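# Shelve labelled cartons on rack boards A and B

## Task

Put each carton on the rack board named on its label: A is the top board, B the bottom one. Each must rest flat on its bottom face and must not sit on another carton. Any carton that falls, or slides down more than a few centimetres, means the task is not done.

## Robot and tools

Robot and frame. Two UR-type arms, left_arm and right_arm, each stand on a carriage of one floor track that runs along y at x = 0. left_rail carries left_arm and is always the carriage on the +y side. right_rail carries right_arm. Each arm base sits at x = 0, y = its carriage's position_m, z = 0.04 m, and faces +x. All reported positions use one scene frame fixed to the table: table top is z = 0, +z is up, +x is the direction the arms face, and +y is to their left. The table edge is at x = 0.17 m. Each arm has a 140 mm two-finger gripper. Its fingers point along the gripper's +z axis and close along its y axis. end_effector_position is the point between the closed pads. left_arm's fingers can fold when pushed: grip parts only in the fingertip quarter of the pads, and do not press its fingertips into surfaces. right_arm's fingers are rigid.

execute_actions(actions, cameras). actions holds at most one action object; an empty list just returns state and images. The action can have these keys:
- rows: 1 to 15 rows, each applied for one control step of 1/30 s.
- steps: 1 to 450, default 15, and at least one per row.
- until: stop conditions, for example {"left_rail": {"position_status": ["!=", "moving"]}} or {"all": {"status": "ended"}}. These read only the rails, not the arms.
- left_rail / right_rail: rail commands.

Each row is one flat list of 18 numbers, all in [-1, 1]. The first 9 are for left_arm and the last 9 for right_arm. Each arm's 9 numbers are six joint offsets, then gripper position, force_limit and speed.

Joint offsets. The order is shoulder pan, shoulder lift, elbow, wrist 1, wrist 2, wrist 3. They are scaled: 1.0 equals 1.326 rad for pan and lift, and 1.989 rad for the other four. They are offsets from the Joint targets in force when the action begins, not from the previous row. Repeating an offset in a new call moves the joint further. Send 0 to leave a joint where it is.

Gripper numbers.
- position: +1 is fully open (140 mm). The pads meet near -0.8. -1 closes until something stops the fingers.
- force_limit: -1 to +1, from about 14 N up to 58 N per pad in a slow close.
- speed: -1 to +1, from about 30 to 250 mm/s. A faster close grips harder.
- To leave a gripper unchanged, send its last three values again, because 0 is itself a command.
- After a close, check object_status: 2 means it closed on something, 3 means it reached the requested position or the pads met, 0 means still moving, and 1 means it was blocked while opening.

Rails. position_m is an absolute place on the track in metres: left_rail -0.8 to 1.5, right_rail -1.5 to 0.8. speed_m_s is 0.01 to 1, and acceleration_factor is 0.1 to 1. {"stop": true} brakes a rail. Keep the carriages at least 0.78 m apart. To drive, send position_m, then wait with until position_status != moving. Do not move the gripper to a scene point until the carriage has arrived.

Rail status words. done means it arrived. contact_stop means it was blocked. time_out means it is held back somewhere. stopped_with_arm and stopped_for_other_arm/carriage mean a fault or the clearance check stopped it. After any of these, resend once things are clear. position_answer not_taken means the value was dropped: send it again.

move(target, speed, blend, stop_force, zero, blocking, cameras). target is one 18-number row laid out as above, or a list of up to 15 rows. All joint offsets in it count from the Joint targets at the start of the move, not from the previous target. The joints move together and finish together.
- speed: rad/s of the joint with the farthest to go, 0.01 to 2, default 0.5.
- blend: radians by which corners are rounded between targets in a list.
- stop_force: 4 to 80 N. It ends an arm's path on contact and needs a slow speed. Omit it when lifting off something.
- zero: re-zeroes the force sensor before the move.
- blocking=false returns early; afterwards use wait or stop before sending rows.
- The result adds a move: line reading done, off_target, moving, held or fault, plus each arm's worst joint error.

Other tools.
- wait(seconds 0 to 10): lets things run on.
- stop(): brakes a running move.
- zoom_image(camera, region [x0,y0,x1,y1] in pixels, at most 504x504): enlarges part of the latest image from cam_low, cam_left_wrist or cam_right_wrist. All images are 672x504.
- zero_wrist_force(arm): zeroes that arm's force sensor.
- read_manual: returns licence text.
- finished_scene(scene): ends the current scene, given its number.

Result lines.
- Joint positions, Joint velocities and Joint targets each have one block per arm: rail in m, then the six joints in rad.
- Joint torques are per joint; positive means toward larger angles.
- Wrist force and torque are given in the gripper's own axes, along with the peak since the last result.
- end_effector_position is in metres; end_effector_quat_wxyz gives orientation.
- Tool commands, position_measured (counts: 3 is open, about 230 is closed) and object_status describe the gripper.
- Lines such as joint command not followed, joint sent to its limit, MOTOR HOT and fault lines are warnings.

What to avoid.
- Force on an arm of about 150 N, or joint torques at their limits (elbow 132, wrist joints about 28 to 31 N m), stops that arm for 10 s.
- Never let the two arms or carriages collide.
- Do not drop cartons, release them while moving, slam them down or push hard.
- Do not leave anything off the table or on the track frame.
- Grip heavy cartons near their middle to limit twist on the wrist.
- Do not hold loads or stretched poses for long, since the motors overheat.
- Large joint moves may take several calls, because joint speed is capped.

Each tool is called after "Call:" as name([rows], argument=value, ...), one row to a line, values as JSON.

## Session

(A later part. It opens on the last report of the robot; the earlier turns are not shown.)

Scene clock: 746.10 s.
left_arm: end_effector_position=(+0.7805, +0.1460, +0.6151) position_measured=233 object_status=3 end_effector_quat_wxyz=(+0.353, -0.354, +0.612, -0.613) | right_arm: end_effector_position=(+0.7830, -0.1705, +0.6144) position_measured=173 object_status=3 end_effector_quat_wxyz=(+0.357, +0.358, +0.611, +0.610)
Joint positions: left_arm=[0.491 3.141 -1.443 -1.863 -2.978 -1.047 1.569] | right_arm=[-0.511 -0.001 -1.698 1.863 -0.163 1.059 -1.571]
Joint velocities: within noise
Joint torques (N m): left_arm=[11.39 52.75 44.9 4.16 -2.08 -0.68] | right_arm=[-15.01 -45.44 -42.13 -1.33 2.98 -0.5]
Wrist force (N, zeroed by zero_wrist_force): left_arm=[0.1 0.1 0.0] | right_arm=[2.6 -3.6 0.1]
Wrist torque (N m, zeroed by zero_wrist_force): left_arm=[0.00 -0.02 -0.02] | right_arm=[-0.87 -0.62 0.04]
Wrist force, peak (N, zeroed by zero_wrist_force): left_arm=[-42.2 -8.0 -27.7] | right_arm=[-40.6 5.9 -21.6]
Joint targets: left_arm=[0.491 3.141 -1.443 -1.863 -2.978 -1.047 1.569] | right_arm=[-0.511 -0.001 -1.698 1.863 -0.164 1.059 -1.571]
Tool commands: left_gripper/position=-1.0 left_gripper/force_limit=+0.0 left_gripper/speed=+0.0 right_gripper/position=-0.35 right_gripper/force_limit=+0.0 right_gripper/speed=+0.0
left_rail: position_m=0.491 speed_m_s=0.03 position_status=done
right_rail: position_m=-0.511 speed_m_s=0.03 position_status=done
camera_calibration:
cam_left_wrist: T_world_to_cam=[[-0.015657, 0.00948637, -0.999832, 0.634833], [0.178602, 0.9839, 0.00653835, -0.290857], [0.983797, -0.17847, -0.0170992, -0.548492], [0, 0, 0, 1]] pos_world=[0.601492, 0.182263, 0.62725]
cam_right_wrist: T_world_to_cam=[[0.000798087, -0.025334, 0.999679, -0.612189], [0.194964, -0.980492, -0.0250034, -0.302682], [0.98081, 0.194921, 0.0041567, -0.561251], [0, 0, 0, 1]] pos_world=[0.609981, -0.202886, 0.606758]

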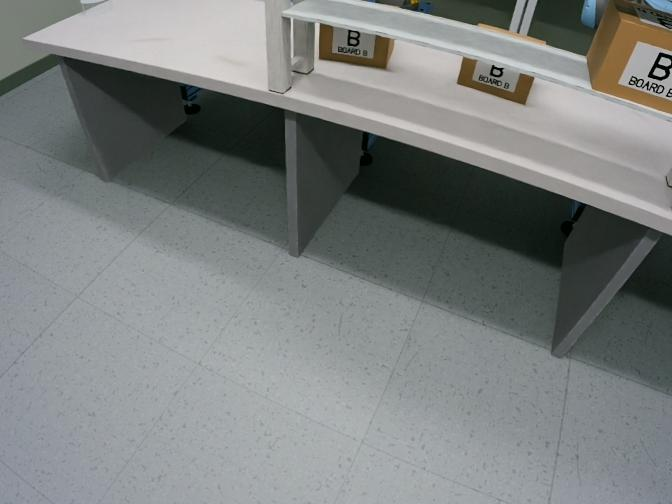

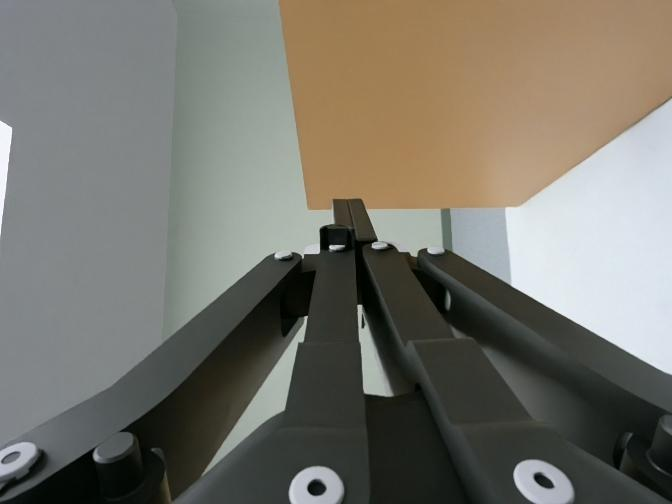

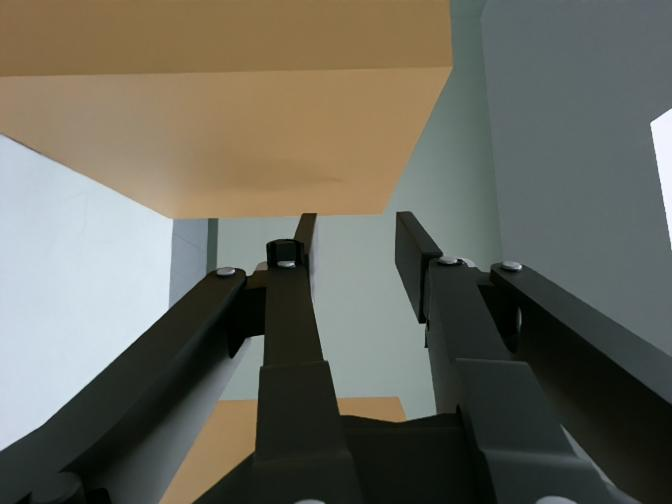

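Call:
move([
  [0,0.1431,-0.0328,-0.0621,0,0,-1,0,0,0,-0.1431,0.0328,0.0621,0,0,-0.35,0,0],
  [0,0.4030,-0.1190,-0.1492,0,0,-1,0,0,0,-0.4030,0.1190,0.1492,0,0,-0.35,0,0],
], speed=0.4, blend=0.05)

Call:
execute_actions([
  {"left_rail":{"position_m":0.61,"speed_m_s":0.2,"acceleration_factor":0.3},"right_rail":{"position_m":-0.635,"speed_m_s":0.2,"acceleration_factor":0.3},"steps":200,"until":{"all":{"status":"ended"}}},
], cameras=["cam_left_wrist","cam_right_wrist"])

Call:
move([
  [0,0.0057,-0.1071,0.1033,0.1292,0,-1,0,0,0,-0.0057,0.1071,-0.1033,-0.1302,0,-0.35,0,0],
  [0,-0.0381,-0.2051,0.2305,0.1292,0,-1,0,0,0,0.0381,0.2051,-0.2305,-0.1302,0,-0.35,0,0],
  [0,-0.1740,-0.2906,0.4066,0.1292,0,-1,0,0,0,0.1740,0.2906,-0.4066,-0.1302,0,-0.35,0,0],
  [0,-0.4146,-0.3442,0.6206,0.1292,0,-1,0,0,0,0.4146,0.3442,-0.6206,-0.1302,0,-0.35,0,0],
  [0,-0.6650,-0.3637,0.8070,0.1292,0,-1,0,0,0,0.6650,0.3637,-0.8070,-0.1302,0,-0.35,0,0],
], speed=0.4, blend=0.03, stop_force=15)

Scene clock: 768.43 s.
left_arm: end_effector_position=(+0.4847, +0.1462, +0.6604) position_measured=233 object_status=3 end_effector_quat_wxyz=(+0.353, -0.354, +0.612, -0.613) | right_arm: end_effector_position=(+0.4873, -0.1703, +0.6599) position_measured=173 object_status=3 end_effector_quat_wxyz=(+0.357, +0.357, +0.610, +0.610)
Joint positions: left_arm=[0.491 3.141 -0.909 -2.099 -3.274 -1.047 1.569] | right_arm=[-0.511 -0.001 -2.232 2.099 0.133 1.059 -1.571]
Joint velocities: within noise
Joint torques (N m): left_arm=[11.31 12.03 41.64 0.02 -1.91 -0.47] | right_arm=[2.21 -2.59 -35.47 0.89 3.06 -0.33]
Wrist force (N, zeroed by zero_wrist_force): left_arm=[-0.2 -0.3 -0.3] | right_arm=[2.4 -3.7 0.0]
Wrist torque (N m, zeroed by zero_wrist_force): left_arm=[-0.06 0.03 -0.02] | right_arm=[-0.83 -0.56 0.01]
Wrist force, peak (N, zeroed by zero_wrist_force): left_arm=[-1.0 1.1 2.1] | right_arm=[3.7 -4.0 -1.7]
Joint targets: left_arm=[0.491 3.141 -0.909 -2.099 -3.274 -1.047 1.569] | right_arm=[-0.511 -0.001 -2.232 2.099 0.133 1.059 -1.571]
left_rail: position_m=0.491 speed_m_s=0.03 position_status=done
right_rail: position_m=-0.511 speed_m_s=0.03 position_status=done
move: done
camera_calibration:
cam_left_wrist: T_world_to_cam=[[-0.0147681, 0.00948593, -0.999846, 0.675069], [0.178595, 0.9839, 0.00669672, -0.238649], [0.983812, -0.178469, -0.0162245, -0.257288], [0, 0, 0, 1]] pos_world=[0.305714, 0.182486, 0.672389]
cam_right_wrist: T_world_to_cam=[[-0.0000998911, -0.0253335, 0.999679, -0.656954], [0.194966, -0.980496, -0.0248279, -0.243846], [0.98081, 0.194901, 0.00503711, -0.272014], [0, 0, 0, 1]] pos_world=[0.314271, -0.202717, 0.65206]

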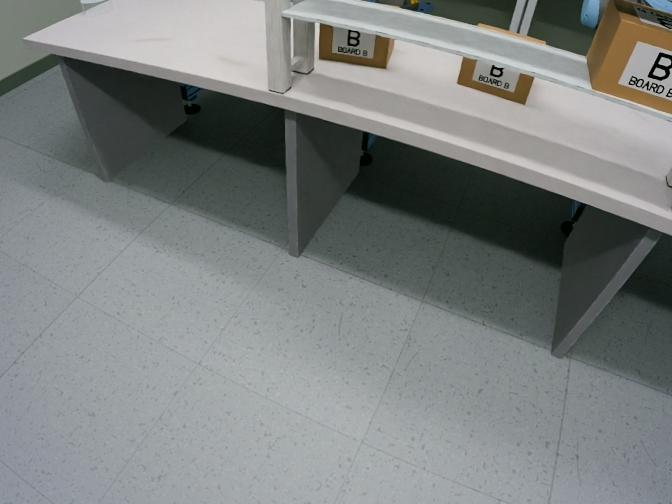

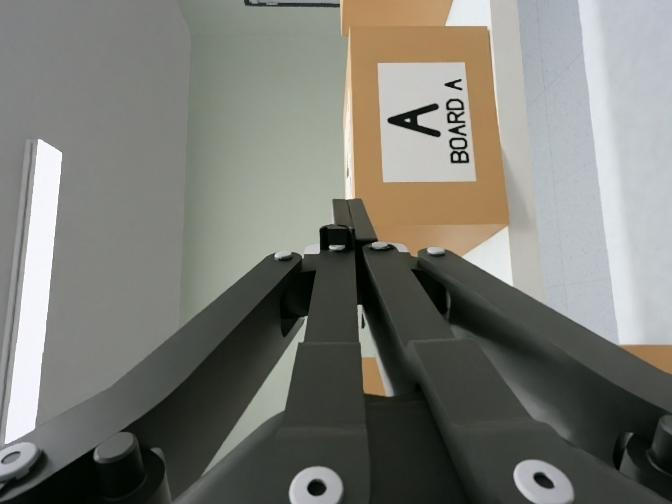

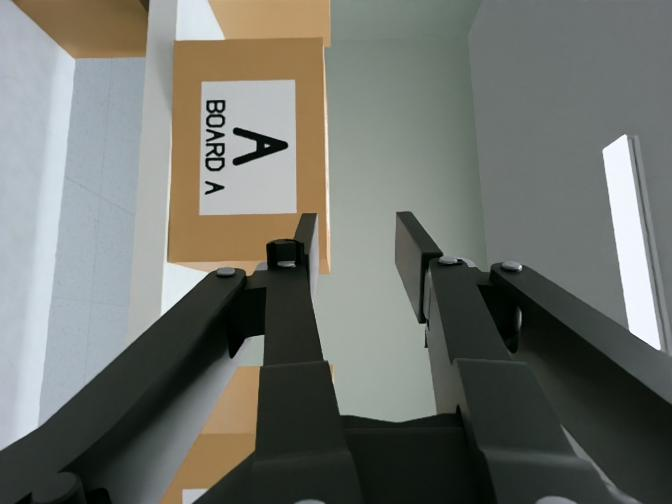

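Scene clock: 770.23 s.
left_arm: end_effector_position=(+0.4846, +0.2651, +0.6604) position_measured=233 object_status=3 end_effector_quat_wxyz=(+0.353, -0.354, +0.612, -0.613) | right_arm: end_effector_position=(+0.4872, -0.2943, +0.6599) position_measured=173 object_status=3 end_effector_quat_wxyz=(+0.357, +0.357, +0.610, +0.610)
Joint positions: left_arm=[0.61 3.141 -0.909 -2.099 -3.274 -1.047 1.569] | right_arm=[-0.635 -0.001 -2.232 2.099 0.133 1.059 -1.571]
Joint velocities: within noise
Joint torques (N m): left_arm=[9.69 13.46 43.38 0.72 -1.68 -0.89] | right_arm=[9.54 -4.51 -38.04 0.53 2.98 -0.52]
Wrist force (N, zeroed by zero_wrist_force): left_arm=[-0.2 -0.4 0.0] | right_arm=[2.5 -3.6 -0.1]
Wrist torque (N m, zeroed by zero_wrist_force): left_arm=[-0.10 0.03 -0.01] | right_arm=[-0.81 -0.59 0.01]
Wrist force, peak (N, zeroed by zero_wrist_force): left_arm=[-0.6 0.1 -0.3] | right_arm=[3.0 -3.9 0.1]
Joint targets: left_arm=[0.610 3.141 -0.909 -2.099 -3.274 -1.047 1.569] | right_arm=[-0.635 -0.001 -2.232 2.099 0.133 1.059 -1.571]
Tool commands: left_gripper/position=-1.0 left_gripper/force_limit=+0.0 left_gripper/speed=+0.0 right_gripper/position=-0.35 right_gripper/force_limit=+0.0 right_gripper/speed=+0.0
left_rail: position_m=0.610 speed_m_s=0.20 position_status=done
right_rail: position_m=-0.635 speed_m_s=0.20 position_status=done
camera_calibration:
cam_left_wrist: T_world_to_cam=[[-0.0147428, 0.00948569, -0.999846, 0.673921], [0.178595, 0.9839, 0.00670102, -0.355673], [0.983812, -0.178469, -0.0161995, -0.23597], [0, 0, 0, 1]] pos_world=[0.305607, 0.301441, 0.672378]
cam_right_wrist: T_world_to_cam=[[-0.00012524, -0.0253334, 0.999679, -0.660077], [0.194983, -0.980492, -0.0248228, -0.365358], [0.980807, 0.194918, 0.0050624, -0.247761], [0, 0, 0, 1]] pos_world=[0.314162, -0.32666, 0.65205]
Images, in order (width x height): cam_left_wrist 672x504, cam_right_wrist 672x504.

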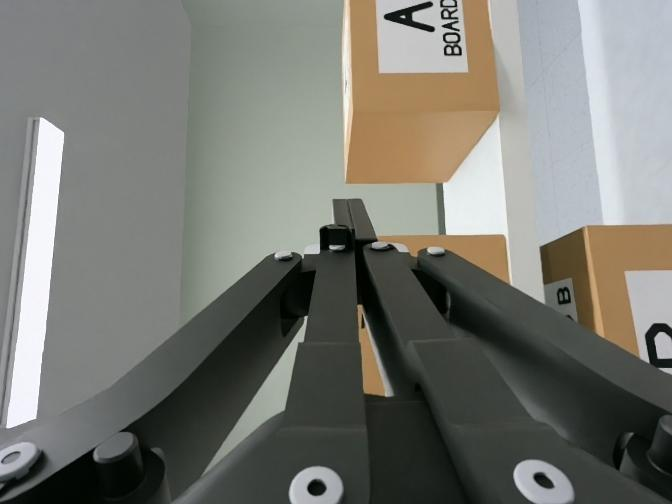

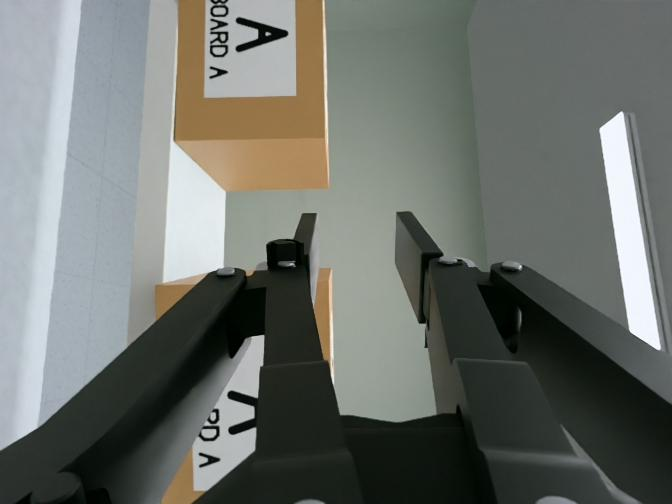

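Scene clock: 775.47 s.
left_arm: end_effector_position=(+0.4319, +0.1959, +0.1303) position_measured=233 object_status=3 end_effector_quat_wxyz=(+0.272, -0.272, +0.652, -0.653) | right_arm: end_effector_position=(+0.4346, -0.2238, +0.1299) position_measured=173 object_status=3 end_effector_quat_wxyz=(+0.276, +0.275, +0.651, +0.651)
Joint positions: left_arm=[0.61 3.141 -1.79 -2.823 -1.669 -0.79 1.569] | right_arm=[-0.635 -0.001 -1.351 2.823 -1.472 0.8 -1.571]
Joint velocities: within noise
Joint torques (N m): left_arm=[8.56 7.55 -1.28 5.96 1.78 -0.5] | right_arm=[8.72 -13.95 1.61 -6.15 -2.5 -0.58]
Wrist force (N, zeroed by zero_wrist_force): left_arm=[0.1 0.2 0.3] | right_arm=[2.0 -3.8 0.0]
Wrist torque (N m, zeroed by zero_wrist_force): left_arm=[0.04 -0.02 0.00] | right_arm=[-0.84 -0.48 0.07]
Wrist force, peak (N, zeroed by zero_wrist_force): left_arm=[-0.7 -1.8 -0.2] | right_arm=[2.4 -4.5 0.6]
Joint targets: left_arm=[0.610 3.141 -1.790 -2.823 -1.669 -0.790 1.569] | right_arm=[-0.635 -0.001 -1.351 2.823 -1.472 0.800 -1.571]
left_rail: position_m=0.610 speed_m_s=0.20 position_status=done
right_rail: position_m=-0.635 speed_m_s=0.20 position_status=done
move: done
camera_calibration:
cam_left_wrist: T_world_to_cam=[[-0.011884, 0.0131108, -0.999843, 0.141808], [0.422759, 0.906216, 0.00685817, -0.364818], [0.906164, -0.422612, -0.0163122, -0.123712], [0, 0, 0, 1]] pos_world=[0.268019, 0.276463, 0.14227]
cam_right_wrist: T_world_to_cam=[[0.00644038, -0.0246209, 0.999676, -0.131158], [0.439529, -0.897882, -0.0249455, -0.386966], [0.898205, 0.439547, 0.0050389, -0.11656], [0, 0, 0, 1]] pos_world=[0.275623, -0.299446, 0.12205]

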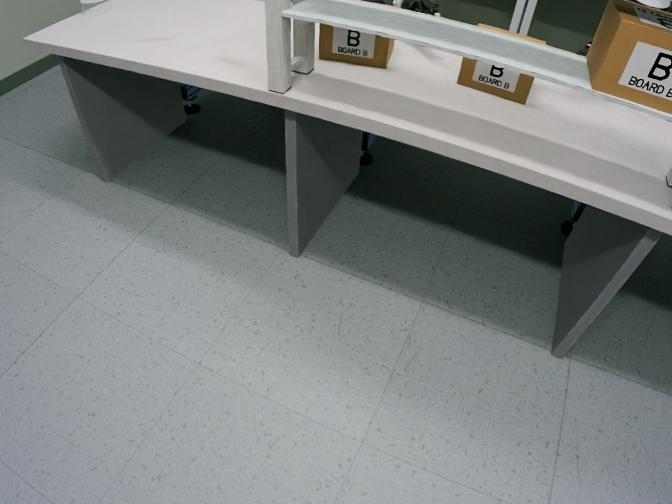

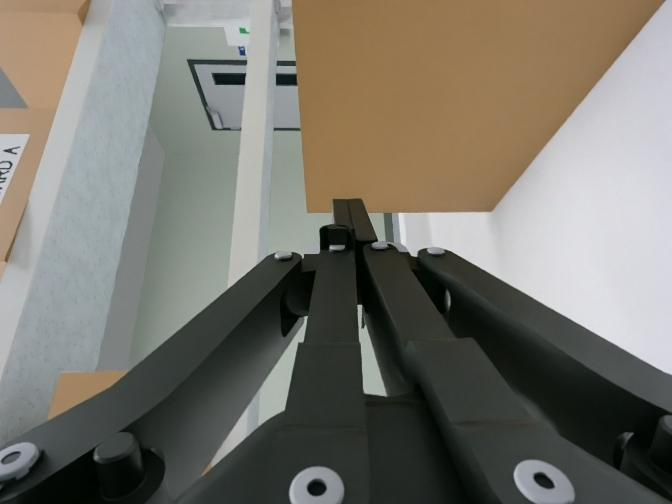

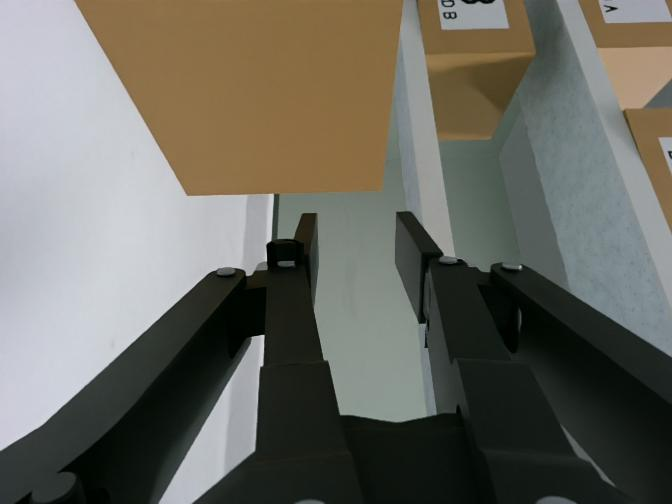

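Call:
move(target=[0,-0.0600,0.0029,0.0371,0,0,-1,0,0,0,0.0600,-0.0029,-0.0371,0,0,-0.35,0,0], speed=0.1, stop_force=10, cameras=[])

Call:
zero_wrist_force(arm="left_arm")

Call:
zero_wrist_force(arm="right_arm")

Call:
execute_actions([
  {"left_rail":{"position_m":0.560,"speed_m_s":0.05,"acceleration_factor":0.1},"right_rail":{"position_m":-0.582,"speed_m_s":0.05,"acceleration_factor":0.1},"steps":150,"until":{"all":{"status":"ended"}}},
], cameras=["cam_left_wrist","cam_right_wrist"])

Scene clock: 790.80 s.
left_arm: end_effector_position=(+0.4369, +0.1959, +0.1151) position_measured=233 object_status=3 end_effector_quat_wxyz=(+0.272, -0.272, +0.652, -0.653) | right_arm: end_effector_position=(+0.4396, -0.2238, +0.1148) position_measured=173 object_status=3 end_effector_quat_wxyz=(+0.276, +0.275, +0.651, +0.651)
Joint positions: left_arm=[0.61 3.141 -1.87 -2.817 -1.596 -0.79 1.569] | right_arm=[-0.635 -0.001 -1.271 2.817 -1.545 0.8 -1.571]
Joint velocities: within noise
Joint torques (N m): left_arm=[10.29 13.36 13.19 5.53 0.8 -0.6] | right_arm=[8.87 -16.42 -9.22 -5.87 -1.78 -0.37]
Wrist force (N, zeroed by zero_wrist_force): left_arm=[0.5 -0.2 0.4] | right_arm=[2.0 -3.3 0.1]
Wrist torque (N m, zeroed by zero_wrist_force): left_arm=[-0.04 -0.13 -0.01] | right_arm=[-0.73 -0.51 0.03]
Wrist force, peak (N, zeroed by zero_wrist_force): left_arm=[0.5 -0.2 0.6] | right_arm=[1.9 -4.0 0.0]
Joint targets: left_arm=[0.610 3.141 -1.870 -2.817 -1.596 -0.790 1.569] | right_arm=[-0.635 -0.001 -1.271 2.817 -1.545 0.800 -1.571]
left_rail: position_m=0.610 speed_m_s=0.20 position_status=done
right_rail: position_m=-0.635 speed_m_s=0.20 position_status=done
move: done
No camera images: "cameras" was empty.

Wrist force sensor zeroed.

Wrist force sensor zeroed.

Scene clock: 792.83 s.
left_arm: end_effector_position=(+0.4369, +0.1459, +0.1151) position_measured=233 object_status=3 end_effector_quat_wxyz=(+0.272, -0.272, +0.652, -0.653) | right_arm: end_effector_position=(+0.4396, -0.1708, +0.1148) position_measured=173 object_status=3 end_effector_quat_wxyz=(+0.276, +0.275, +0.651, +0.651)
Joint positions: left_arm=[0.56 3.141 -1.87 -2.817 -1.596 -0.79 1.569] | right_arm=[-0.582 -0.001 -1.271 2.817 -1.545 0.8 -1.571]
Joint velocities: within noise
Joint torques (N m): left_arm=[9.05 13.99 9.4 5.05 0.48 -1.07] | right_arm=[8.88 -16.43 -5.01 -5.77 -1.38 -0.63]
Wrist force (N, zeroed by zero_wrist_force): left_arm=[-0.2 0.0 -0.5] | right_arm=[0.1 0.1 0.3]
Wrist torque (N m, zeroed by zero_wrist_force): left_arm=[-0.01 0.05 0.00] | right_arm=[0.04 -0.02 0.00]
Wrist force, peak (N, zeroed by zero_wrist_force): left_arm=[-0.7 0.1 -0.8] | right_arm=[-0.4 0.1 -0.6]
Joint targets: left_arm=[0.560 3.141 -1.870 -2.817 -1.596 -0.790 1.569] | right_arm=[-0.582 -0.001 -1.271 2.817 -1.545 0.800 -1.571]
Tool commands: left_gripper/position=-1.0 left_gripper/force_limit=+0.0 left_gripper/speed=+0.0 right_gripper/position=-0.35 right_gripper/force_limit=+0.0 right_gripper/speed=+0.0
left_rail: position_m=0.560 speed_m_s=0.05 position_status=done
right_rail: position_m=-0.582 speed_m_s=0.05 position_status=done
camera_calibration:
cam_left_wrist: T_world_to_cam=[[-0.0118742, 0.0131107, -0.999844, 0.127394], [0.422759, 0.906216, 0.00686227, -0.321532], [0.906164, -0.422612, -0.0163032, -0.149644], [0, 0, 0, 1]] pos_world=[0.273046, 0.226466, 0.127141]
cam_right_wrist: T_world_to_cam=[[0.00642942, -0.0246209, 0.999676, -0.114762], [0.439529, -0.897882, -0.0249406, -0.341978], [0.898205, 0.439547, 0.00504874, -0.144282], [0, 0, 0, 1]] pos_world=[0.280642, -0.246463, 0.106924]
Images, in order (width x height): cam_left_wrist 672x504, cam_right_wrist 672x504.

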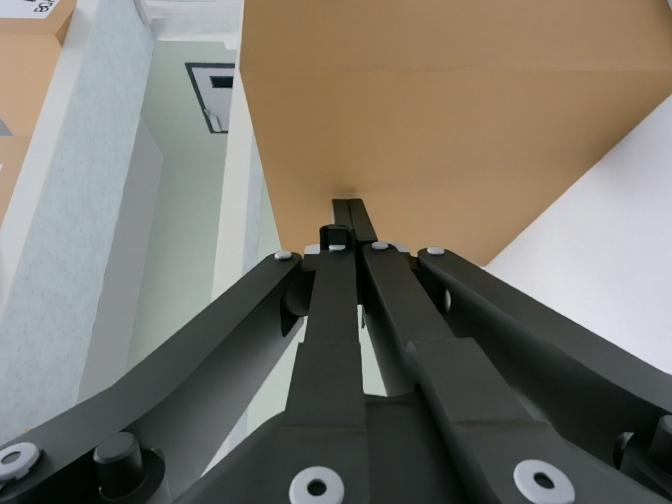

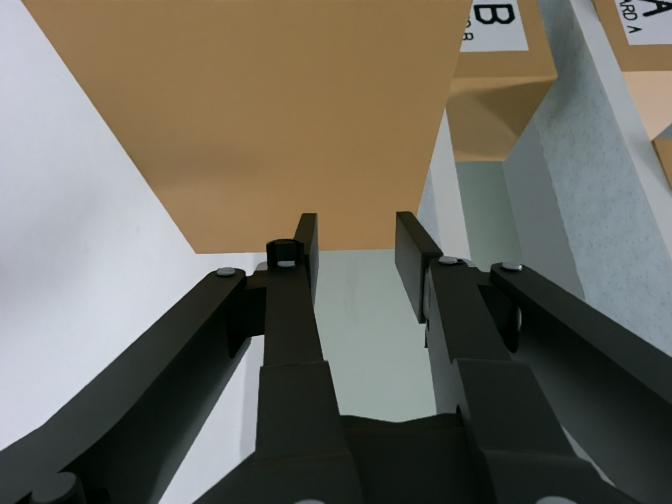

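Call:
execute_actions([
  {"left_rail":{"position_m":0.552,"speed_m_s":0.02},"right_rail":{"position_m":-0.574,"speed_m_s":0.02},"steps":150,"until":{"all":{"status":"ended"}}},
], cameras=[])

Call:
execute_actions([
  {"left_rail":{"position_m":0.548,"speed_m_s":0.02},"right_rail":{"position_m":-0.570,"speed_m_s":0.02},"steps":150,"until":{"all":{"status":"ended"}}},
], cameras=["cam_left_wrist","cam_right_wrist"])

Scene clock: 800.03 s.
left_arm: end_effector_position=(+0.4369, +0.1379, +0.1151) position_measured=233 object_status=3 end_effector_quat_wxyz=(+0.272, -0.272, +0.652, -0.653) | right_arm: end_effector_position=(+0.4396, -0.1628, +0.1148) position_measured=173 object_status=3 end_effector_quat_wxyz=(+0.276, +0.275, +0.651, +0.651)
Joint positions: left_arm=[0.552 3.141 -1.87 -2.817 -1.596 -0.79 1.569] | right_arm=[-0.574 -0.001 -1.271 2.817 -1.545 0.8 -1.571]
Joint velocities: within noise
Joint torques (N m): left_arm=[9.42 12.19 2.58 3.85 -0.28 -0.66] | right_arm=[8.53 -19.64 2.97 -5.09 -0.74 -0.57]
Wrist force (N, zeroed by zero_wrist_force): left_arm=[-5.0 -0.6 -5.6] | right_arm=[0.1 0.1 -0.2]
Wrist torque (N m, zeroed by zero_wrist_force): left_arm=[0.05 -0.11 0.00] | right_arm=[0.01 -0.02 0.00]
Wrist force, peak (N, zeroed by zero_wrist_force): left_arm=[-5.4 -0.4 -6.5] | right_arm=[0.3 0.2 0.5]
Joint targets: left_arm=[0.552 3.141 -1.870 -2.817 -1.596 -0.790 1.569] | right_arm=[-0.574 -0.001 -1.271 2.817 -1.545 0.800 -1.571]
Tool commands: left_gripper/position=-1.0 left_gripper/force_limit=+0.0 left_gripper/speed=+0.0 right_gripper/position=-0.35 right_gripper/force_limit=+0.0 right_gripper/speed=+0.0
left_rail: position_m=0.552 speed_m_s=0.02 position_status=done
right_rail: position_m=-0.574 speed_m_s=0.02 position_status=done
No camera images: "cameras" was empty.

Scene clock: 800.73 s.
left_arm: end_effector_position=(+0.4369, +0.1339, +0.1151) position_measured=233 object_status=3 end_effector_quat_wxyz=(+0.272, -0.272, +0.652, -0.653) | right_arm: end_effector_position=(+0.4396, -0.1588, +0.1148) position_measured=173 object_status=3 end_effector_quat_wxyz=(+0.276, +0.275, +0.651, +0.651)
Joint positions: left_arm=[0.548 3.141 -1.87 -2.817 -1.596 -0.79 1.569] | right_arm=[-0.57 -0.001 -1.271 2.817 -1.545 0.8 -1.571]
Joint velocities: within noise
Joint torques (N m): left_arm=[11.25 13.45 1.45 3.76 -0.46 -0.82] | right_arm=[8.42 -18.74 4.89 -4.87 -0.57 -0.59]
Wrist force (N, zeroed by zero_wrist_force): left_arm=[-4.8 -0.2 -5.5] | right_arm=[0.1 0.1 0.0]
Wrist torque (N m, zeroed by zero_wrist_force): left_arm=[-0.04 -0.09 0.00] | right_arm=[0.04 -0.03 0.00]
Wrist force, peak (N, zeroed by zero_wrist_force): left_arm=[-5.9 -1.0 -7.0] | right_arm=[0.2 0.3 0.4]
Joint targets: left_arm=[0.548 3.141 -1.870 -2.817 -1.596 -0.790 1.569] | right_arm=[-0.570 -0.001 -1.271 2.817 -1.545 0.800 -1.571]
Tool commands: left_gripper/position=-1.0 left_gripper/force_limit=+0.0 left_gripper/speed=+0.0 right_gripper/position=-0.35 right_gripper/force_limit=+0.0 right_gripper/speed=+0.0
left_rail: position_m=0.548 speed_m_s=0.02 position_status=done
right_rail: position_m=-0.570 speed_m_s=0.02 position_status=done
camera_calibration:
cam_left_wrist: T_world_to_cam=[[-0.0118741, 0.0131106, -0.999844, 0.127552], [0.422758, 0.906217, 0.00686221, -0.31066], [0.906165, -0.422611, -0.0163031, -0.154715], [0, 0, 0, 1]] pos_world=[0.273046, 0.214468, 0.127141]
cam_right_wrist: T_world_to_cam=[[0.00642961, -0.0246209, 0.999676, -0.114466], [0.439529, -0.897882, -0.0249408, -0.331199], [0.898205, 0.439547, 0.00504858, -0.149558], [0, 0, 0, 1]] pos_world=[0.280642, -0.234458, 0.106924]
Images, in order (width x height): cam_left_wrist 672x504, cam_right_wrist 672x504.

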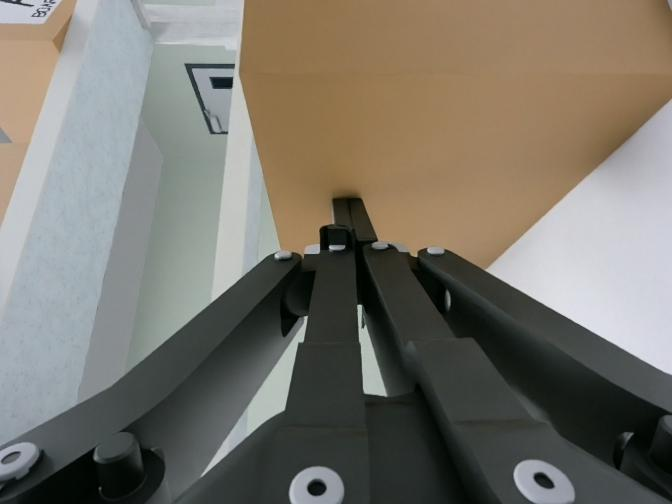

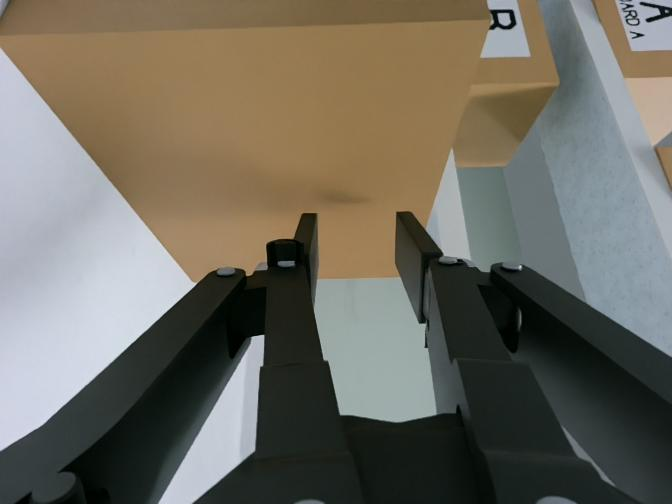

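Call:
execute_actions([
  {"right_rail":{"position_m":-0.563,"speed_m_s":0.02},"steps":150,"until":{"all":{"status":"ended"}}},
], cameras=[])

Call:
execute_actions([
  {"right_rail":{"position_m":-0.559,"speed_m_s":0.02},"steps":150,"until":{"all":{"status":"ended"}}},
], cameras=[])

Scene clock: 805.33 s.
left_arm: end_effector_position=(+0.4369, +0.1339, +0.1151) position_measured=233 object_status=3 end_effector_quat_wxyz=(+0.272, -0.272, +0.652, -0.653) | right_arm: end_effector_position=(+0.4396, -0.1518, +0.1148) position_measured=173 object_status=3 end_effector_quat_wxyz=(+0.276, +0.275, +0.651, +0.651)
Joint positions: left_arm=[0.548 3.141 -1.87 -2.817 -1.596 -0.79 1.569] | right_arm=[-0.563 -0.001 -1.271 2.817 -1.545 0.8 -1.571]
Joint velocities: within noise
Joint torques (N m): left_arm=[6.58 13.52 -5.36 2.89 -0.94 -0.9] | right_arm=[8.48 -20.08 4.01 -4.02 -0.15 -0.6]
Wrist force (N, zeroed by zero_wrist_force): left_arm=[-5.0 0.0 -5.7] | right_arm=[-0.1 0.0 0.1]
Wrist torque (N m, zeroed by zero_wrist_force): left_arm=[0.01 -0.10 0.00] | right_arm=[0.03 0.03 0.01]
Wrist force, peak (N, zeroed by zero_wrist_force): left_arm=[-5.6 -0.5 -6.0] | right_arm=[0.3 0.1 0.4]
Joint targets: left_arm=[0.548 3.141 -1.870 -2.817 -1.596 -0.790 1.569] | right_arm=[-0.563 -0.001 -1.271 2.817 -1.545 0.800 -1.571]
Tool commands: left_gripper/position=-1.0 left_gripper/force_limit=+0.0 left_gripper/speed=+0.0 right_gripper/position=-0.35 right_gripper/force_limit=+0.0 right_gripper/speed=+0.0
left_rail: position_m=0.548 speed_m_s=0.02 position_status=done
right_rail: position_m=-0.563 speed_m_s=0.02 position_status=done
No camera images: "cameras" was empty.

Scene clock: 806.03 s.
left_arm: end_effector_position=(+0.4370, +0.1339, +0.1151) position_measured=233 object_status=3 end_effector_quat_wxyz=(+0.272, -0.272, +0.652, -0.653) | right_arm: end_effector_position=(+0.4396, -0.1479, +0.1148) position_measured=173 object_status=3 end_effector_quat_wxyz=(+0.276, +0.276, +0.651, +0.651)
Joint positions: left_arm=[0.548 3.141 -1.87 -2.817 -1.596 -0.79 1.569] | right_arm=[-0.559 -0.001 -1.271 2.817 -1.545 0.8 -1.571]
Joint velocities: within noise
Joint torques (N m): left_arm=[0.11 13.93 -3.96 2.52 4.23 -0.73] | right_arm=[8.65 -18.4 1.83 -3.79 -4.24 -0.43]
Wrist force (N, zeroed by zero_wrist_force): left_arm=[-19.5 -2.2 -22.1] | right_arm=[-25.1 2.4 -25.8]
Wrist torque (N m, zeroed by zero_wrist_force): left_arm=[0.10 -0.40 -0.02] | right_arm=[0.01 -0.44 -0.04]
Wrist force, peak (N, zeroed by zero_wrist_force): left_arm=[-19.5 -2.2 -22.1] | right_arm=[-25.2 1.9 -25.8]
Joint targets: left_arm=[0.548 3.141 -1.870 -2.817 -1.596 -0.790 1.569] | right_arm=[-0.559 -0.001 -1.271 2.817 -1.545 0.800 -1.571]
Tool commands: left_gripper/position=-1.0 left_gripper/force_limit=+0.0 left_gripper/speed=+0.0 right_gripper/position=-0.35 right_gripper/force_limit=+0.0 right_gripper/speed=+0.0
left_rail: position_m=0.548 speed_m_s=0.02 position_status=done
right_rail: position_m=-0.559 speed_m_s=0.02 position_status=done
No camera images: "cameras" was empty.

Call:
execute_actions([
  {"right_rail":{"position_m":-0.556,"speed_m_s":0.02},"steps":150,"until":{"all":{"status":"ended"}}},
], cameras=[])

Call:
move([
  [0,0.3101,0.0166,-0.2233,0,0,-1,0,0,0,-0.3101,-0.0166,0.2233,0,0,-0.35,0,0],
  [0,0.5507,0.0702,-0.4373,0,0,-1,0,0,0,-0.5507,-0.0702,0.4373,0,0,-0.35,0,0],
], speed=0.15, blend=0.03)

Scene clock: 815.53 s.
left_arm: end_effector_position=(+0.4369, +0.1339, +0.1151) position_measured=233 object_status=3 end_effector_quat_wxyz=(+0.272, -0.272, +0.652, -0.653) | right_arm: end_effector_position=(+0.4396, -0.1449, +0.1148) position_measured=173 object_status=3 end_effector_quat_wxyz=(+0.276, +0.276, +0.651, +0.651)
Joint positions: left_arm=[0.548 3.141 -1.87 -2.817 -1.596 -0.79 1.569] | right_arm=[-0.556 -0.001 -1.271 2.817 -1.545 0.8 -1.571]
Joint velocities: within noise
Joint torques (N m): left_arm=[-24.91 15.83 2.88 1.53 11.11 -0.9] | right_arm=[16.82 -19.88 -9.56 -3.3 -14.08 -0.56]
Wrist force (N, zeroed by zero_wrist_force): left_arm=[-40.0 -3.7 -43.6] | right_arm=[-48.9 3.0 -46.6]
Wrist torque (N m, zeroed by zero_wrist_force): left_arm=[0.13 -1.00 -0.04] | right_arm=[0.04 -0.68 -0.03]
Wrist force, peak (N, zeroed by zero_wrist_force): left_arm=[-40.3 -4.2 -43.4] | right_arm=[-48.9 3.0 -46.6]
Joint targets: left_arm=[0.548 3.141 -1.870 -2.817 -1.596 -0.790 1.569] | right_arm=[-0.556 -0.001 -1.271 2.817 -1.545 0.800 -1.571]
Tool commands: left_gripper/position=-1.0 left_gripper/force_limit=+0.0 left_gripper/speed=+0.0 right_gripper/position=-0.35 right_gripper/force_limit=+0.0 right_gripper/speed=+0.0
left_rail: position_m=0.548 speed_m_s=0.02 position_status=done
right_rail: position_m=-0.556 speed_m_s=0.02 position_status=done
No camera images: "cameras" was empty.

Scene clock: 821.80 s.
left_arm: end_effector_position=(+0.4319, +0.1339, +0.3003) position_measured=233 object_status=3 end_effector_quat_wxyz=(+0.272, -0.272, +0.652, -0.653) | right_arm: end_effector_position=(+0.4347, -0.1448, +0.2998) position_measured=173 object_status=3 end_effector_quat_wxyz=(+0.276, +0.275, +0.651, +0.651)
Joint positions: left_arm=[0.548 3.141 -1.14 -2.677 -2.465 -0.79 1.569] | right_arm=[-0.556 -0.001 -2.001 2.677 -0.676 0.8 -1.571]
Joint velocities: within noise
Joint torques (N m): left_arm=[-26 22.57 58.14 0.82 10.94 -0.93] | right_arm=[37.01 -13.65 -46.26 -0.21 -14.35 -0.59]
Wrist force (N, zeroed by zero_wrist_force): left_arm=[-43.4 8.3 -42.9] | right_arm=[-46.1 -7.7 -40.5]
Wrist torque (N m, zeroed by zero_wrist_force): left_arm=[-0.11 -1.06 0.10] | right_arm=[0.36 -0.74 -0.20]
Wrist force, peak (N, zeroed by zero_wrist_force): left_arm=[-44.2 7.2 -44.1] | right_arm=[-48.9 3.4 -46.5]
Joint targets: left_arm=[0.548 3.141 -1.140 -2.677 -2.465 -0.790 1.569] | right_arm=[-0.556 -0.001 -2.001 2.677 -0.676 0.800 -1.571]
left_rail: position_m=0.548 speed_m_s=0.02 position_status=done
right_rail: position_m=-0.556 speed_m_s=0.02 position_status=done
move: done
camera_calibration:
cam_left_wrist: T_world_to_cam=[[-0.0118302, 0.0131105, -0.999844, 0.312582], [0.422757, 0.906217, 0.00688071, -0.309773], [0.906166, -0.422609, -0.0162632, -0.147104], [0, 0, 0, 1]] pos_world=[0.267957, 0.214456, 0.312272]
cam_right_wrist: T_world_to_cam=[[0.00638471, -0.0246209, 0.999676, -0.299096], [0.439529, -0.897883, -0.024921, -0.311827], [0.898206, 0.439546, 0.00508891, -0.152203], [0, 0, 0, 1]] pos_world=[0.275676, -0.220448, 0.292003]

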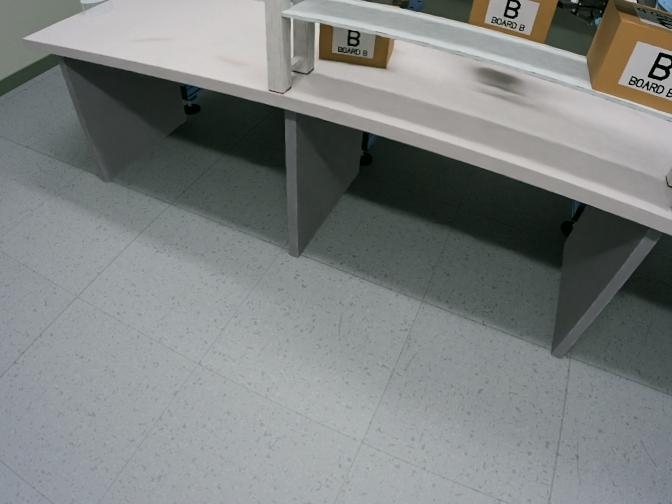

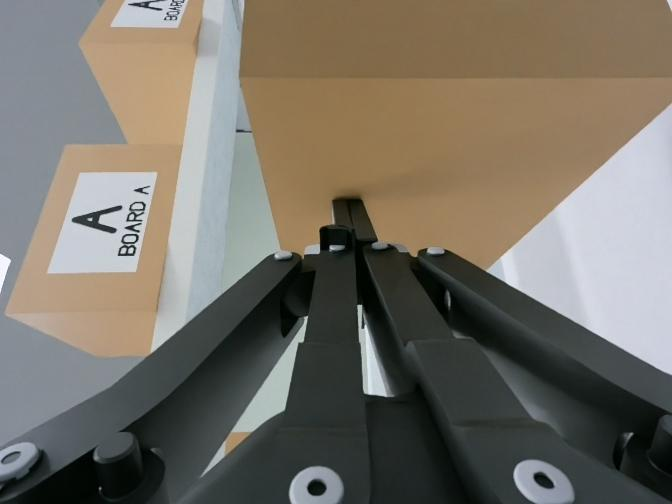

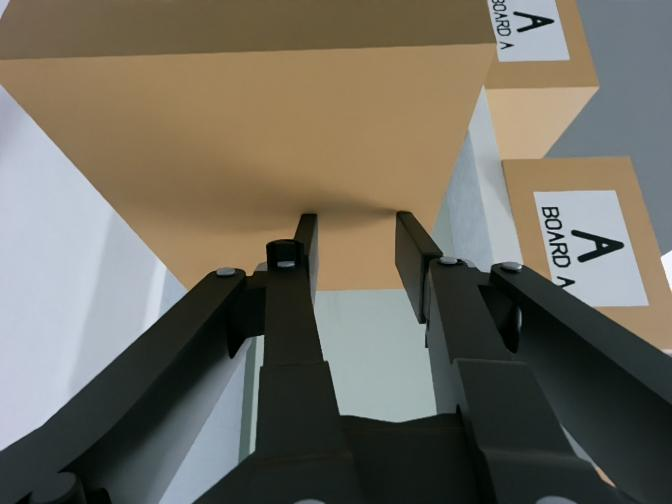

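Call:
move([
  [0,-0.3235,-0.0058,0.2215,0,0,-1,0,0,0,0.3235,0.0058,-0.2215,0,0,-0.35,0,0],
  [0,-0.5502,-0.0220,0.3889,0,0,-1,0,0,0,0.5502,0.0220,-0.3889,0,0,-0.35,0,0],
], speed=0.15, blend=0.03, cameras=[])

Call:
move(target=[0,-0.0180,-0.0004,0.0122,0,0,-1,0,0,0,0.0180,0.0004,-0.0122,0,0,-0.35,0,0], speed=0.02, stop_force=10, cameras=[])

Scene clock: 862.57 s.
left_arm: end_effector_position=(+0.4916, +0.1338, +0.1194) position_measured=233 object_status=3 end_effector_quat_wxyz=(+0.272, -0.272, +0.652, -0.653) | right_arm: end_effector_position=(+0.4943, -0.1449, +0.1190) position_measured=173 object_status=3 end_effector_quat_wxyz=(+0.276, +0.275, +0.651, +0.651)
Joint positions: left_arm=[0.548 3.141 -1.869 -2.721 -1.692 -0.79 1.569] | right_arm=[-0.556 -0.001 -1.272 2.721 -1.449 0.8 -1.571]
Joint velocities: within noise
Joint torques (N m): left_arm=[-29.74 21.57 2.09 8.73 11.13 -0.75] | right_arm=[35.16 -28.03 0.01 -8.8 -14.42 -0.95]
Wrist force (N, zeroed by zero_wrist_force): left_arm=[-41.3 8.4 -41.5] | right_arm=[-44.3 -8.3 -38.2]
Wrist torque (N m, zeroed by zero_wrist_force): left_arm=[-0.12 -1.11 0.11] | right_arm=[0.19 -0.74 -0.18]
Wrist force, peak (N, zeroed by zero_wrist_force): left_arm=[-43.9 7.4 -43.4] | right_arm=[-46.3 -7.4 -40.5]
Joint targets: left_arm=[0.548 3.141 -1.869 -2.721 -1.692 -0.790 1.569] | right_arm=[-0.556 -0.001 -1.272 2.721 -1.449 0.800 -1.571]
left_rail: position_m=0.548 speed_m_s=0.02 position_status=done
right_rail: position_m=-0.556 speed_m_s=0.02 position_status=done
move: done
No camera images: "cameras" was empty.

Scene clock: 864.50 s.
left_arm: end_effector_position=(+0.4915, +0.1338, +0.1154) position_measured=233 object_status=3 end_effector_quat_wxyz=(+0.272, -0.272, +0.652, -0.653) | right_arm: end_effector_position=(+0.4942, -0.1449, +0.1149) position_measured=173 object_status=3 end_effector_quat_wxyz=(+0.276, +0.275, +0.651, +0.651)
Joint positions: left_arm=[0.548 3.141 -1.885 -2.722 -1.676 -0.79 1.569] | right_arm=[-0.556 -0.001 -1.256 2.722 -1.466 0.8 -1.571]
Joint velocities: within noise
Joint torques (N m): left_arm=[-30.68 59.49 6.04 0.78 10.89 -0.36] | right_arm=[33.34 -48.33 -4.2 0.86 -14.5 -0.93]
Wrist force (N, zeroed by zero_wrist_force): left_arm=[-40.9 -0.1 -45.1] | right_arm=[-43.8 0.9 -43.1]
Wrist torque (N m, zeroed by zero_wrist_force): left_arm=[0.05 -1.02 0.01] | right_arm=[0.00 -0.72 -0.06]
Wrist force, peak (N, zeroed by zero_wrist_force): left_arm=[-40.3 -6.4 -47.1] | right_arm=[-43.3 6.6 -45.0]
Joint targets: left_arm=[0.548 3.141 -1.885 -2.722 -1.676 -0.790 1.569] | right_arm=[-0.556 -0.001 -1.256 2.722 -1.466 0.800 -1.571]
left_rail: position_m=0.548 speed_m_s=0.02 position_status=done
right_rail: position_m=-0.556 speed_m_s=0.02 position_status=done
move: contact (left_arm, right_arm)
No camera images: "cameras" was empty.

Call:
execute_actions([
  {"left_rail":{"position_m":0.600,"speed_m_s":0.05},"right_rail":{"position_m":-0.608,"speed_m_s":0.05},"steps":150,"until":{"all":{"status":"ended"}}},
], cameras=[])

Call:
move(target=[0,0.0120,-0.0480,0.0360,-0.1292,0,-1,0,0,0,-0.0120,0.0480,-0.0360,0.1302,0,-0.35,0,0], speed=0.2)

Scene clock: 873.23 s.
left_arm: end_effector_position=(+0.4915, +0.1858, +0.1154) position_measured=233 object_status=3 end_effector_quat_wxyz=(+0.272, -0.272, +0.652, -0.653) | right_arm: end_effector_position=(+0.4942, -0.1968, +0.1149) position_measured=173 object_status=3 end_effector_quat_wxyz=(+0.276, +0.275, +0.651, +0.651)
Joint positions: left_arm=[0.6 3.141 -1.885 -2.722 -1.676 -0.79 1.569] | right_arm=[-0.608 -0.001 -1.256 2.722 -1.466 0.8 -1.571]
Joint velocities: within noise
Joint torques (N m): left_arm=[11.31 56.81 -2.74 3.5 -2.06 -0.75] | right_arm=[-14.85 -46.92 1.77 -0.35 2.81 -1.02]
Wrist force (N, zeroed by zero_wrist_force): left_arm=[0.0 0.3 -0.5] | right_arm=[-0.8 -1.2 0.4]
Wrist torque (N m, zeroed by zero_wrist_force): left_arm=[0.06 0.02 0.00] | right_arm=[-0.25 0.21 0.00]
Wrist force, peak (N, zeroed by zero_wrist_force): left_arm=[-41.4 -0.3 -45.3] | right_arm=[-43.9 0.1 -44.0]
Joint targets: left_arm=[0.600 3.141 -1.885 -2.722 -1.676 -0.790 1.569] | right_arm=[-0.608 -0.001 -1.256 2.722 -1.466 0.800 -1.571]
Tool commands: left_gripper/position=-1.0 left_gripper/force_limit=+0.0 left_gripper/speed=+0.0 right_gripper/position=-0.35 right_gripper/force_limit=+0.0 right_gripper/speed=+0.0
left_rail: position_m=0.600 speed_m_s=0.05 position_status=done
right_rail: position_m=-0.608 speed_m_s=0.05 position_status=done
No camera images: "cameras" was empty.

Scene clock: 875.03 s.
left_arm: end_effector_position=(+0.4889, +0.2551, +0.1130) position_measured=233 object_status=3 end_effector_quat_wxyz=(+0.351, -0.356, +0.614, -0.612) | right_arm: end_effector_position=(+0.4912, -0.2673, +0.1125) position_measured=173 object_status=3 end_effector_quat_wxyz=(+0.355, +0.360, +0.612, +0.609)
Joint positions: left_arm=[0.6 3.141 -1.869 -2.817 -1.604 -1.047 1.569] | right_arm=[-0.608 -0.001 -1.272 2.817 -1.537 1.059 -1.571]
Joint velocities: within noise
Joint torques (N m): left_arm=[11.56 52.97 -6.07 6.47 -2.54 -0.72] | right_arm=[-11.13 -43.02 6.72 -6.55 2.96 -1.11]
Wrist force (N, zeroed by zero_wrist_force): left_arm=[-0.2 0.4 -0.4] | right_arm=[-0.9 -1.0 0.5]
Wrist torque (N m, zeroed by zero_wrist_force): left_arm=[0.07 0.06 0.00] | right_arm=[-0.22 0.21 0.02]
Wrist force, peak (N, zeroed by zero_wrist_force): left_arm=[1.5 0.2 -0.2] | right_arm=[-0.8 -2.0 0.5]
Joint targets: left_arm=[0.600 3.141 -1.869 -2.817 -1.604 -1.047 1.569] | right_arm=[-0.608 -0.001 -1.272 2.817 -1.537 1.059 -1.571]
left_rail: position_m=0.600 speed_m_s=0.05 position_status=done
right_rail: position_m=-0.608 speed_m_s=0.05 position_status=done
move: done
camera_calibration:
cam_left_wrist: T_world_to_cam=[[-0.022584, 0.00949431, -0.9997, 0.130613], [0.178845, 0.983863, 0.00530364, -0.342882], [0.983618, -0.178672, -0.0239176, -0.249874], [0, 0, 0, 1]] pos_world=[0.310053, 0.291464, 0.126416]
cam_right_wrist: T_world_to_cam=[[0.00772004, -0.0253386, 0.999649, -0.116044], [0.194982, -0.980453, -0.0263578, -0.353064], [0.980776, 0.195117, -0.00262855, -0.253213], [0, 0, 0, 1]] pos_world=[0.318082, -0.299696, 0.106032]

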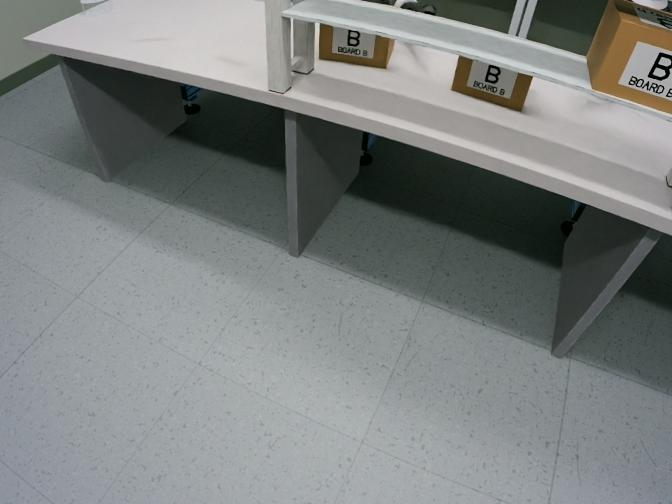

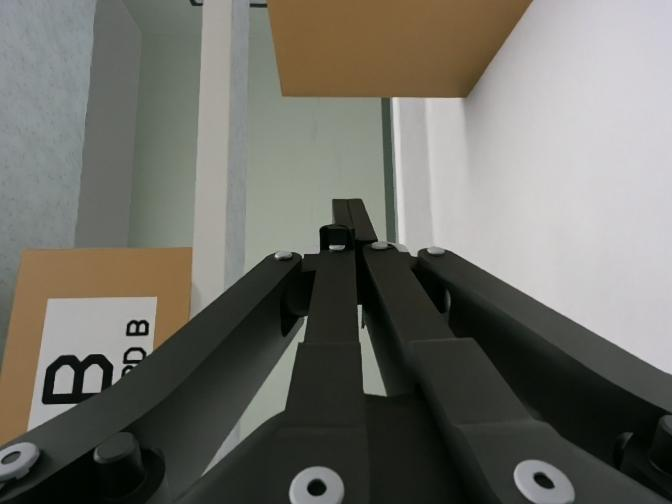

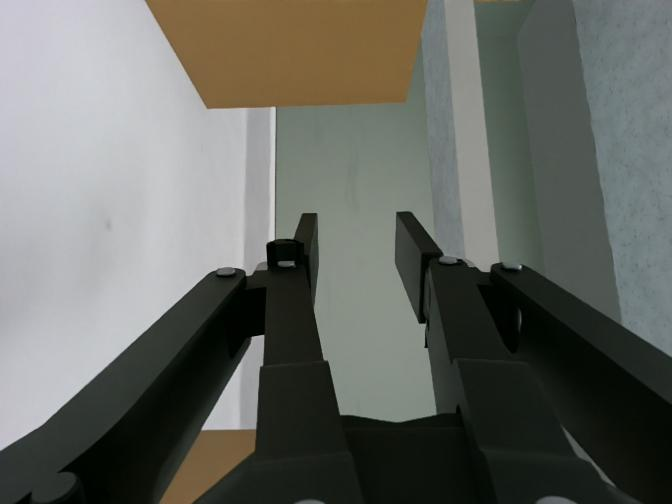

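Call:
execute_actions([
  {"left_rail":{"position_m":0.490,"speed_m_s":0.08,"acceleration_factor":0.2},"right_rail":{"position_m":-0.498,"speed_m_s":0.08,"acceleration_factor":0.2},"steps":150,"until":{"all":{"status":"ended"}}},
], cameras=[])

Call:
execute_actions([
  {"left_rail":{"position_m":0.478,"speed_m_s":0.03,"acceleration_factor":0.1},"right_rail":{"position_m":-0.486,"speed_m_s":0.03,"acceleration_factor":0.1},"steps":150,"until":{"all":{"status":"ended"}}},
], cameras=["cam_left_wrist","cam_right_wrist"])

Scene clock: 884.27 s.
left_arm: end_effector_position=(+0.4889, +0.1452, +0.1130) position_measured=233 object_status=3 end_effector_quat_wxyz=(+0.351, -0.356, +0.613, -0.612) | right_arm: end_effector_position=(+0.4912, -0.1573, +0.1125) position_measured=173 object_status=3 end_effector_quat_wxyz=(+0.355, +0.360, +0.612, +0.609)
Joint positions: left_arm=[0.49 3.141 -1.869 -2.817 -1.604 -1.047 1.569] | right_arm=[-0.498 -0.001 -1.272 2.817 -1.537 1.059 -1.571]
Joint velocities: within noise
Joint torques (N m): left_arm=[10.05 51.53 3.27 4.59 -1.78 -0.7] | right_arm=[-1.4 -41.84 -3.43 -5.51 3.27 -1.37]
Wrist force (N, zeroed by zero_wrist_force): left_arm=[-0.3 0.1 -0.6] | right_arm=[-1.2 -1.1 0.3]
Wrist torque (N m, zeroed by zero_wrist_force): left_arm=[0.02 0.06 0.00] | right_arm=[-0.25 0.25 0.02]
Wrist force, peak (N, zeroed by zero_wrist_force): left_arm=[-0.9 0.2 -0.6] | right_arm=[-1.7 -0.7 0.0]
Joint targets: left_arm=[0.490 3.141 -1.869 -2.817 -1.604 -1.047 1.569] | right_arm=[-0.498 -0.001 -1.272 2.817 -1.537 1.059 -1.571]
Tool commands: left_gripper/position=-1.0 left_gripper/force_limit=+0.0 left_gripper/speed=+0.0 right_gripper/position=-0.35 right_gripper/force_limit=+0.0 right_gripper/speed=+0.0
left_rail: position_m=0.490 speed_m_s=0.08 position_status=done
right_rail: position_m=-0.498 speed_m_s=0.08 position_status=done
No camera images: "cameras" was empty.

Scene clock: 885.33 s.
left_arm: end_effector_position=(+0.4889, +0.1332, +0.1130) position_measured=233 object_status=3 end_effector_quat_wxyz=(+0.351, -0.356, +0.613, -0.612) | right_arm: end_effector_position=(+0.4912, -0.1453, +0.1125) position_measured=173 object_status=3 end_effector_quat_wxyz=(+0.355, +0.360, +0.612, +0.609)
Joint positions: left_arm=[0.478 3.141 -1.869 -2.817 -1.604 -1.047 1.569] | right_arm=[-0.486 -0.001 -1.272 2.817 -1.537 1.059 -1.571]
Joint velocities: within noise
Joint torques (N m): left_arm=[12.7 52.4 5.74 4.29 -1.59 -0.65] | right_arm=[-0.65 -42.42 -5.73 -5.43 2.42 -1.34]
Wrist force (N, zeroed by zero_wrist_force): left_arm=[-1.9 -0.2 -2.9] | right_arm=[-2.2 -0.5 -2.3]
Wrist torque (N m, zeroed by zero_wrist_force): left_arm=[0.03 0.10 0.00] | right_arm=[-0.13 0.20 -0.01]
Wrist force, peak (N, zeroed by zero_wrist_force): left_arm=[-1.7 -0.2 -3.1] | right_arm=[-2.3 -1.2 -2.8]
Joint targets: left_arm=[0.478 3.141 -1.869 -2.817 -1.604 -1.047 1.569] | right_arm=[-0.486 -0.001 -1.272 2.817 -1.537 1.059 -1.571]
Tool commands: left_gripper/position=-1.0 left_gripper/force_limit=+0.0 left_gripper/speed=+0.0 right_gripper/position=-0.35 right_gripper/force_limit=+0.0 right_gripper/speed=+0.0
left_rail: position_m=0.478 speed_m_s=0.03 position_status=done
right_rail: position_m=-0.486 speed_m_s=0.03 position_status=done
camera_calibration:
cam_left_wrist: T_world_to_cam=[[-0.0226034, 0.00949094, -0.999699, 0.131777], [0.17864, 0.9839, 0.00530185, -0.222819], [0.983655, -0.178466, -0.023935, -0.271686], [0, 0, 0, 1]] pos_world=[0.310028, 0.169494, 0.126416]
cam_right_wrist: T_world_to_cam=[[0.00773059, -0.0253383, 0.999649, -0.112956], [0.194768, -0.980495, -0.026359, -0.233414], [0.980819, 0.194903, -0.00264472, -0.277039], [0, 0, 0, 1]] pos_world=[0.31806, -0.177728, 0.106031]
Images, in order (width x height): cam_left_wrist 672x504, cam_right_wrist 672x504.

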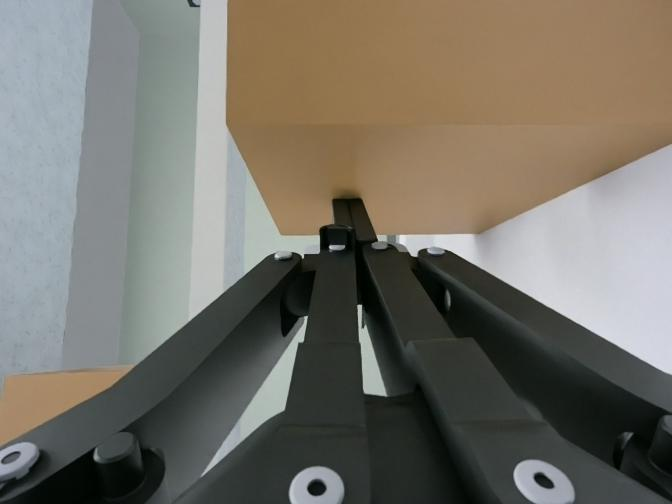

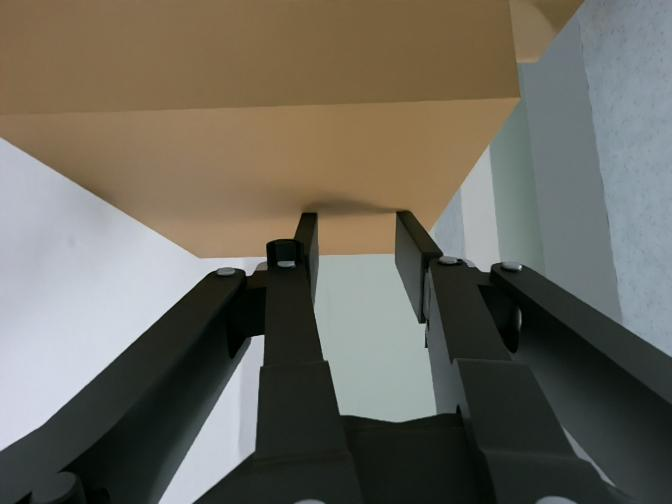

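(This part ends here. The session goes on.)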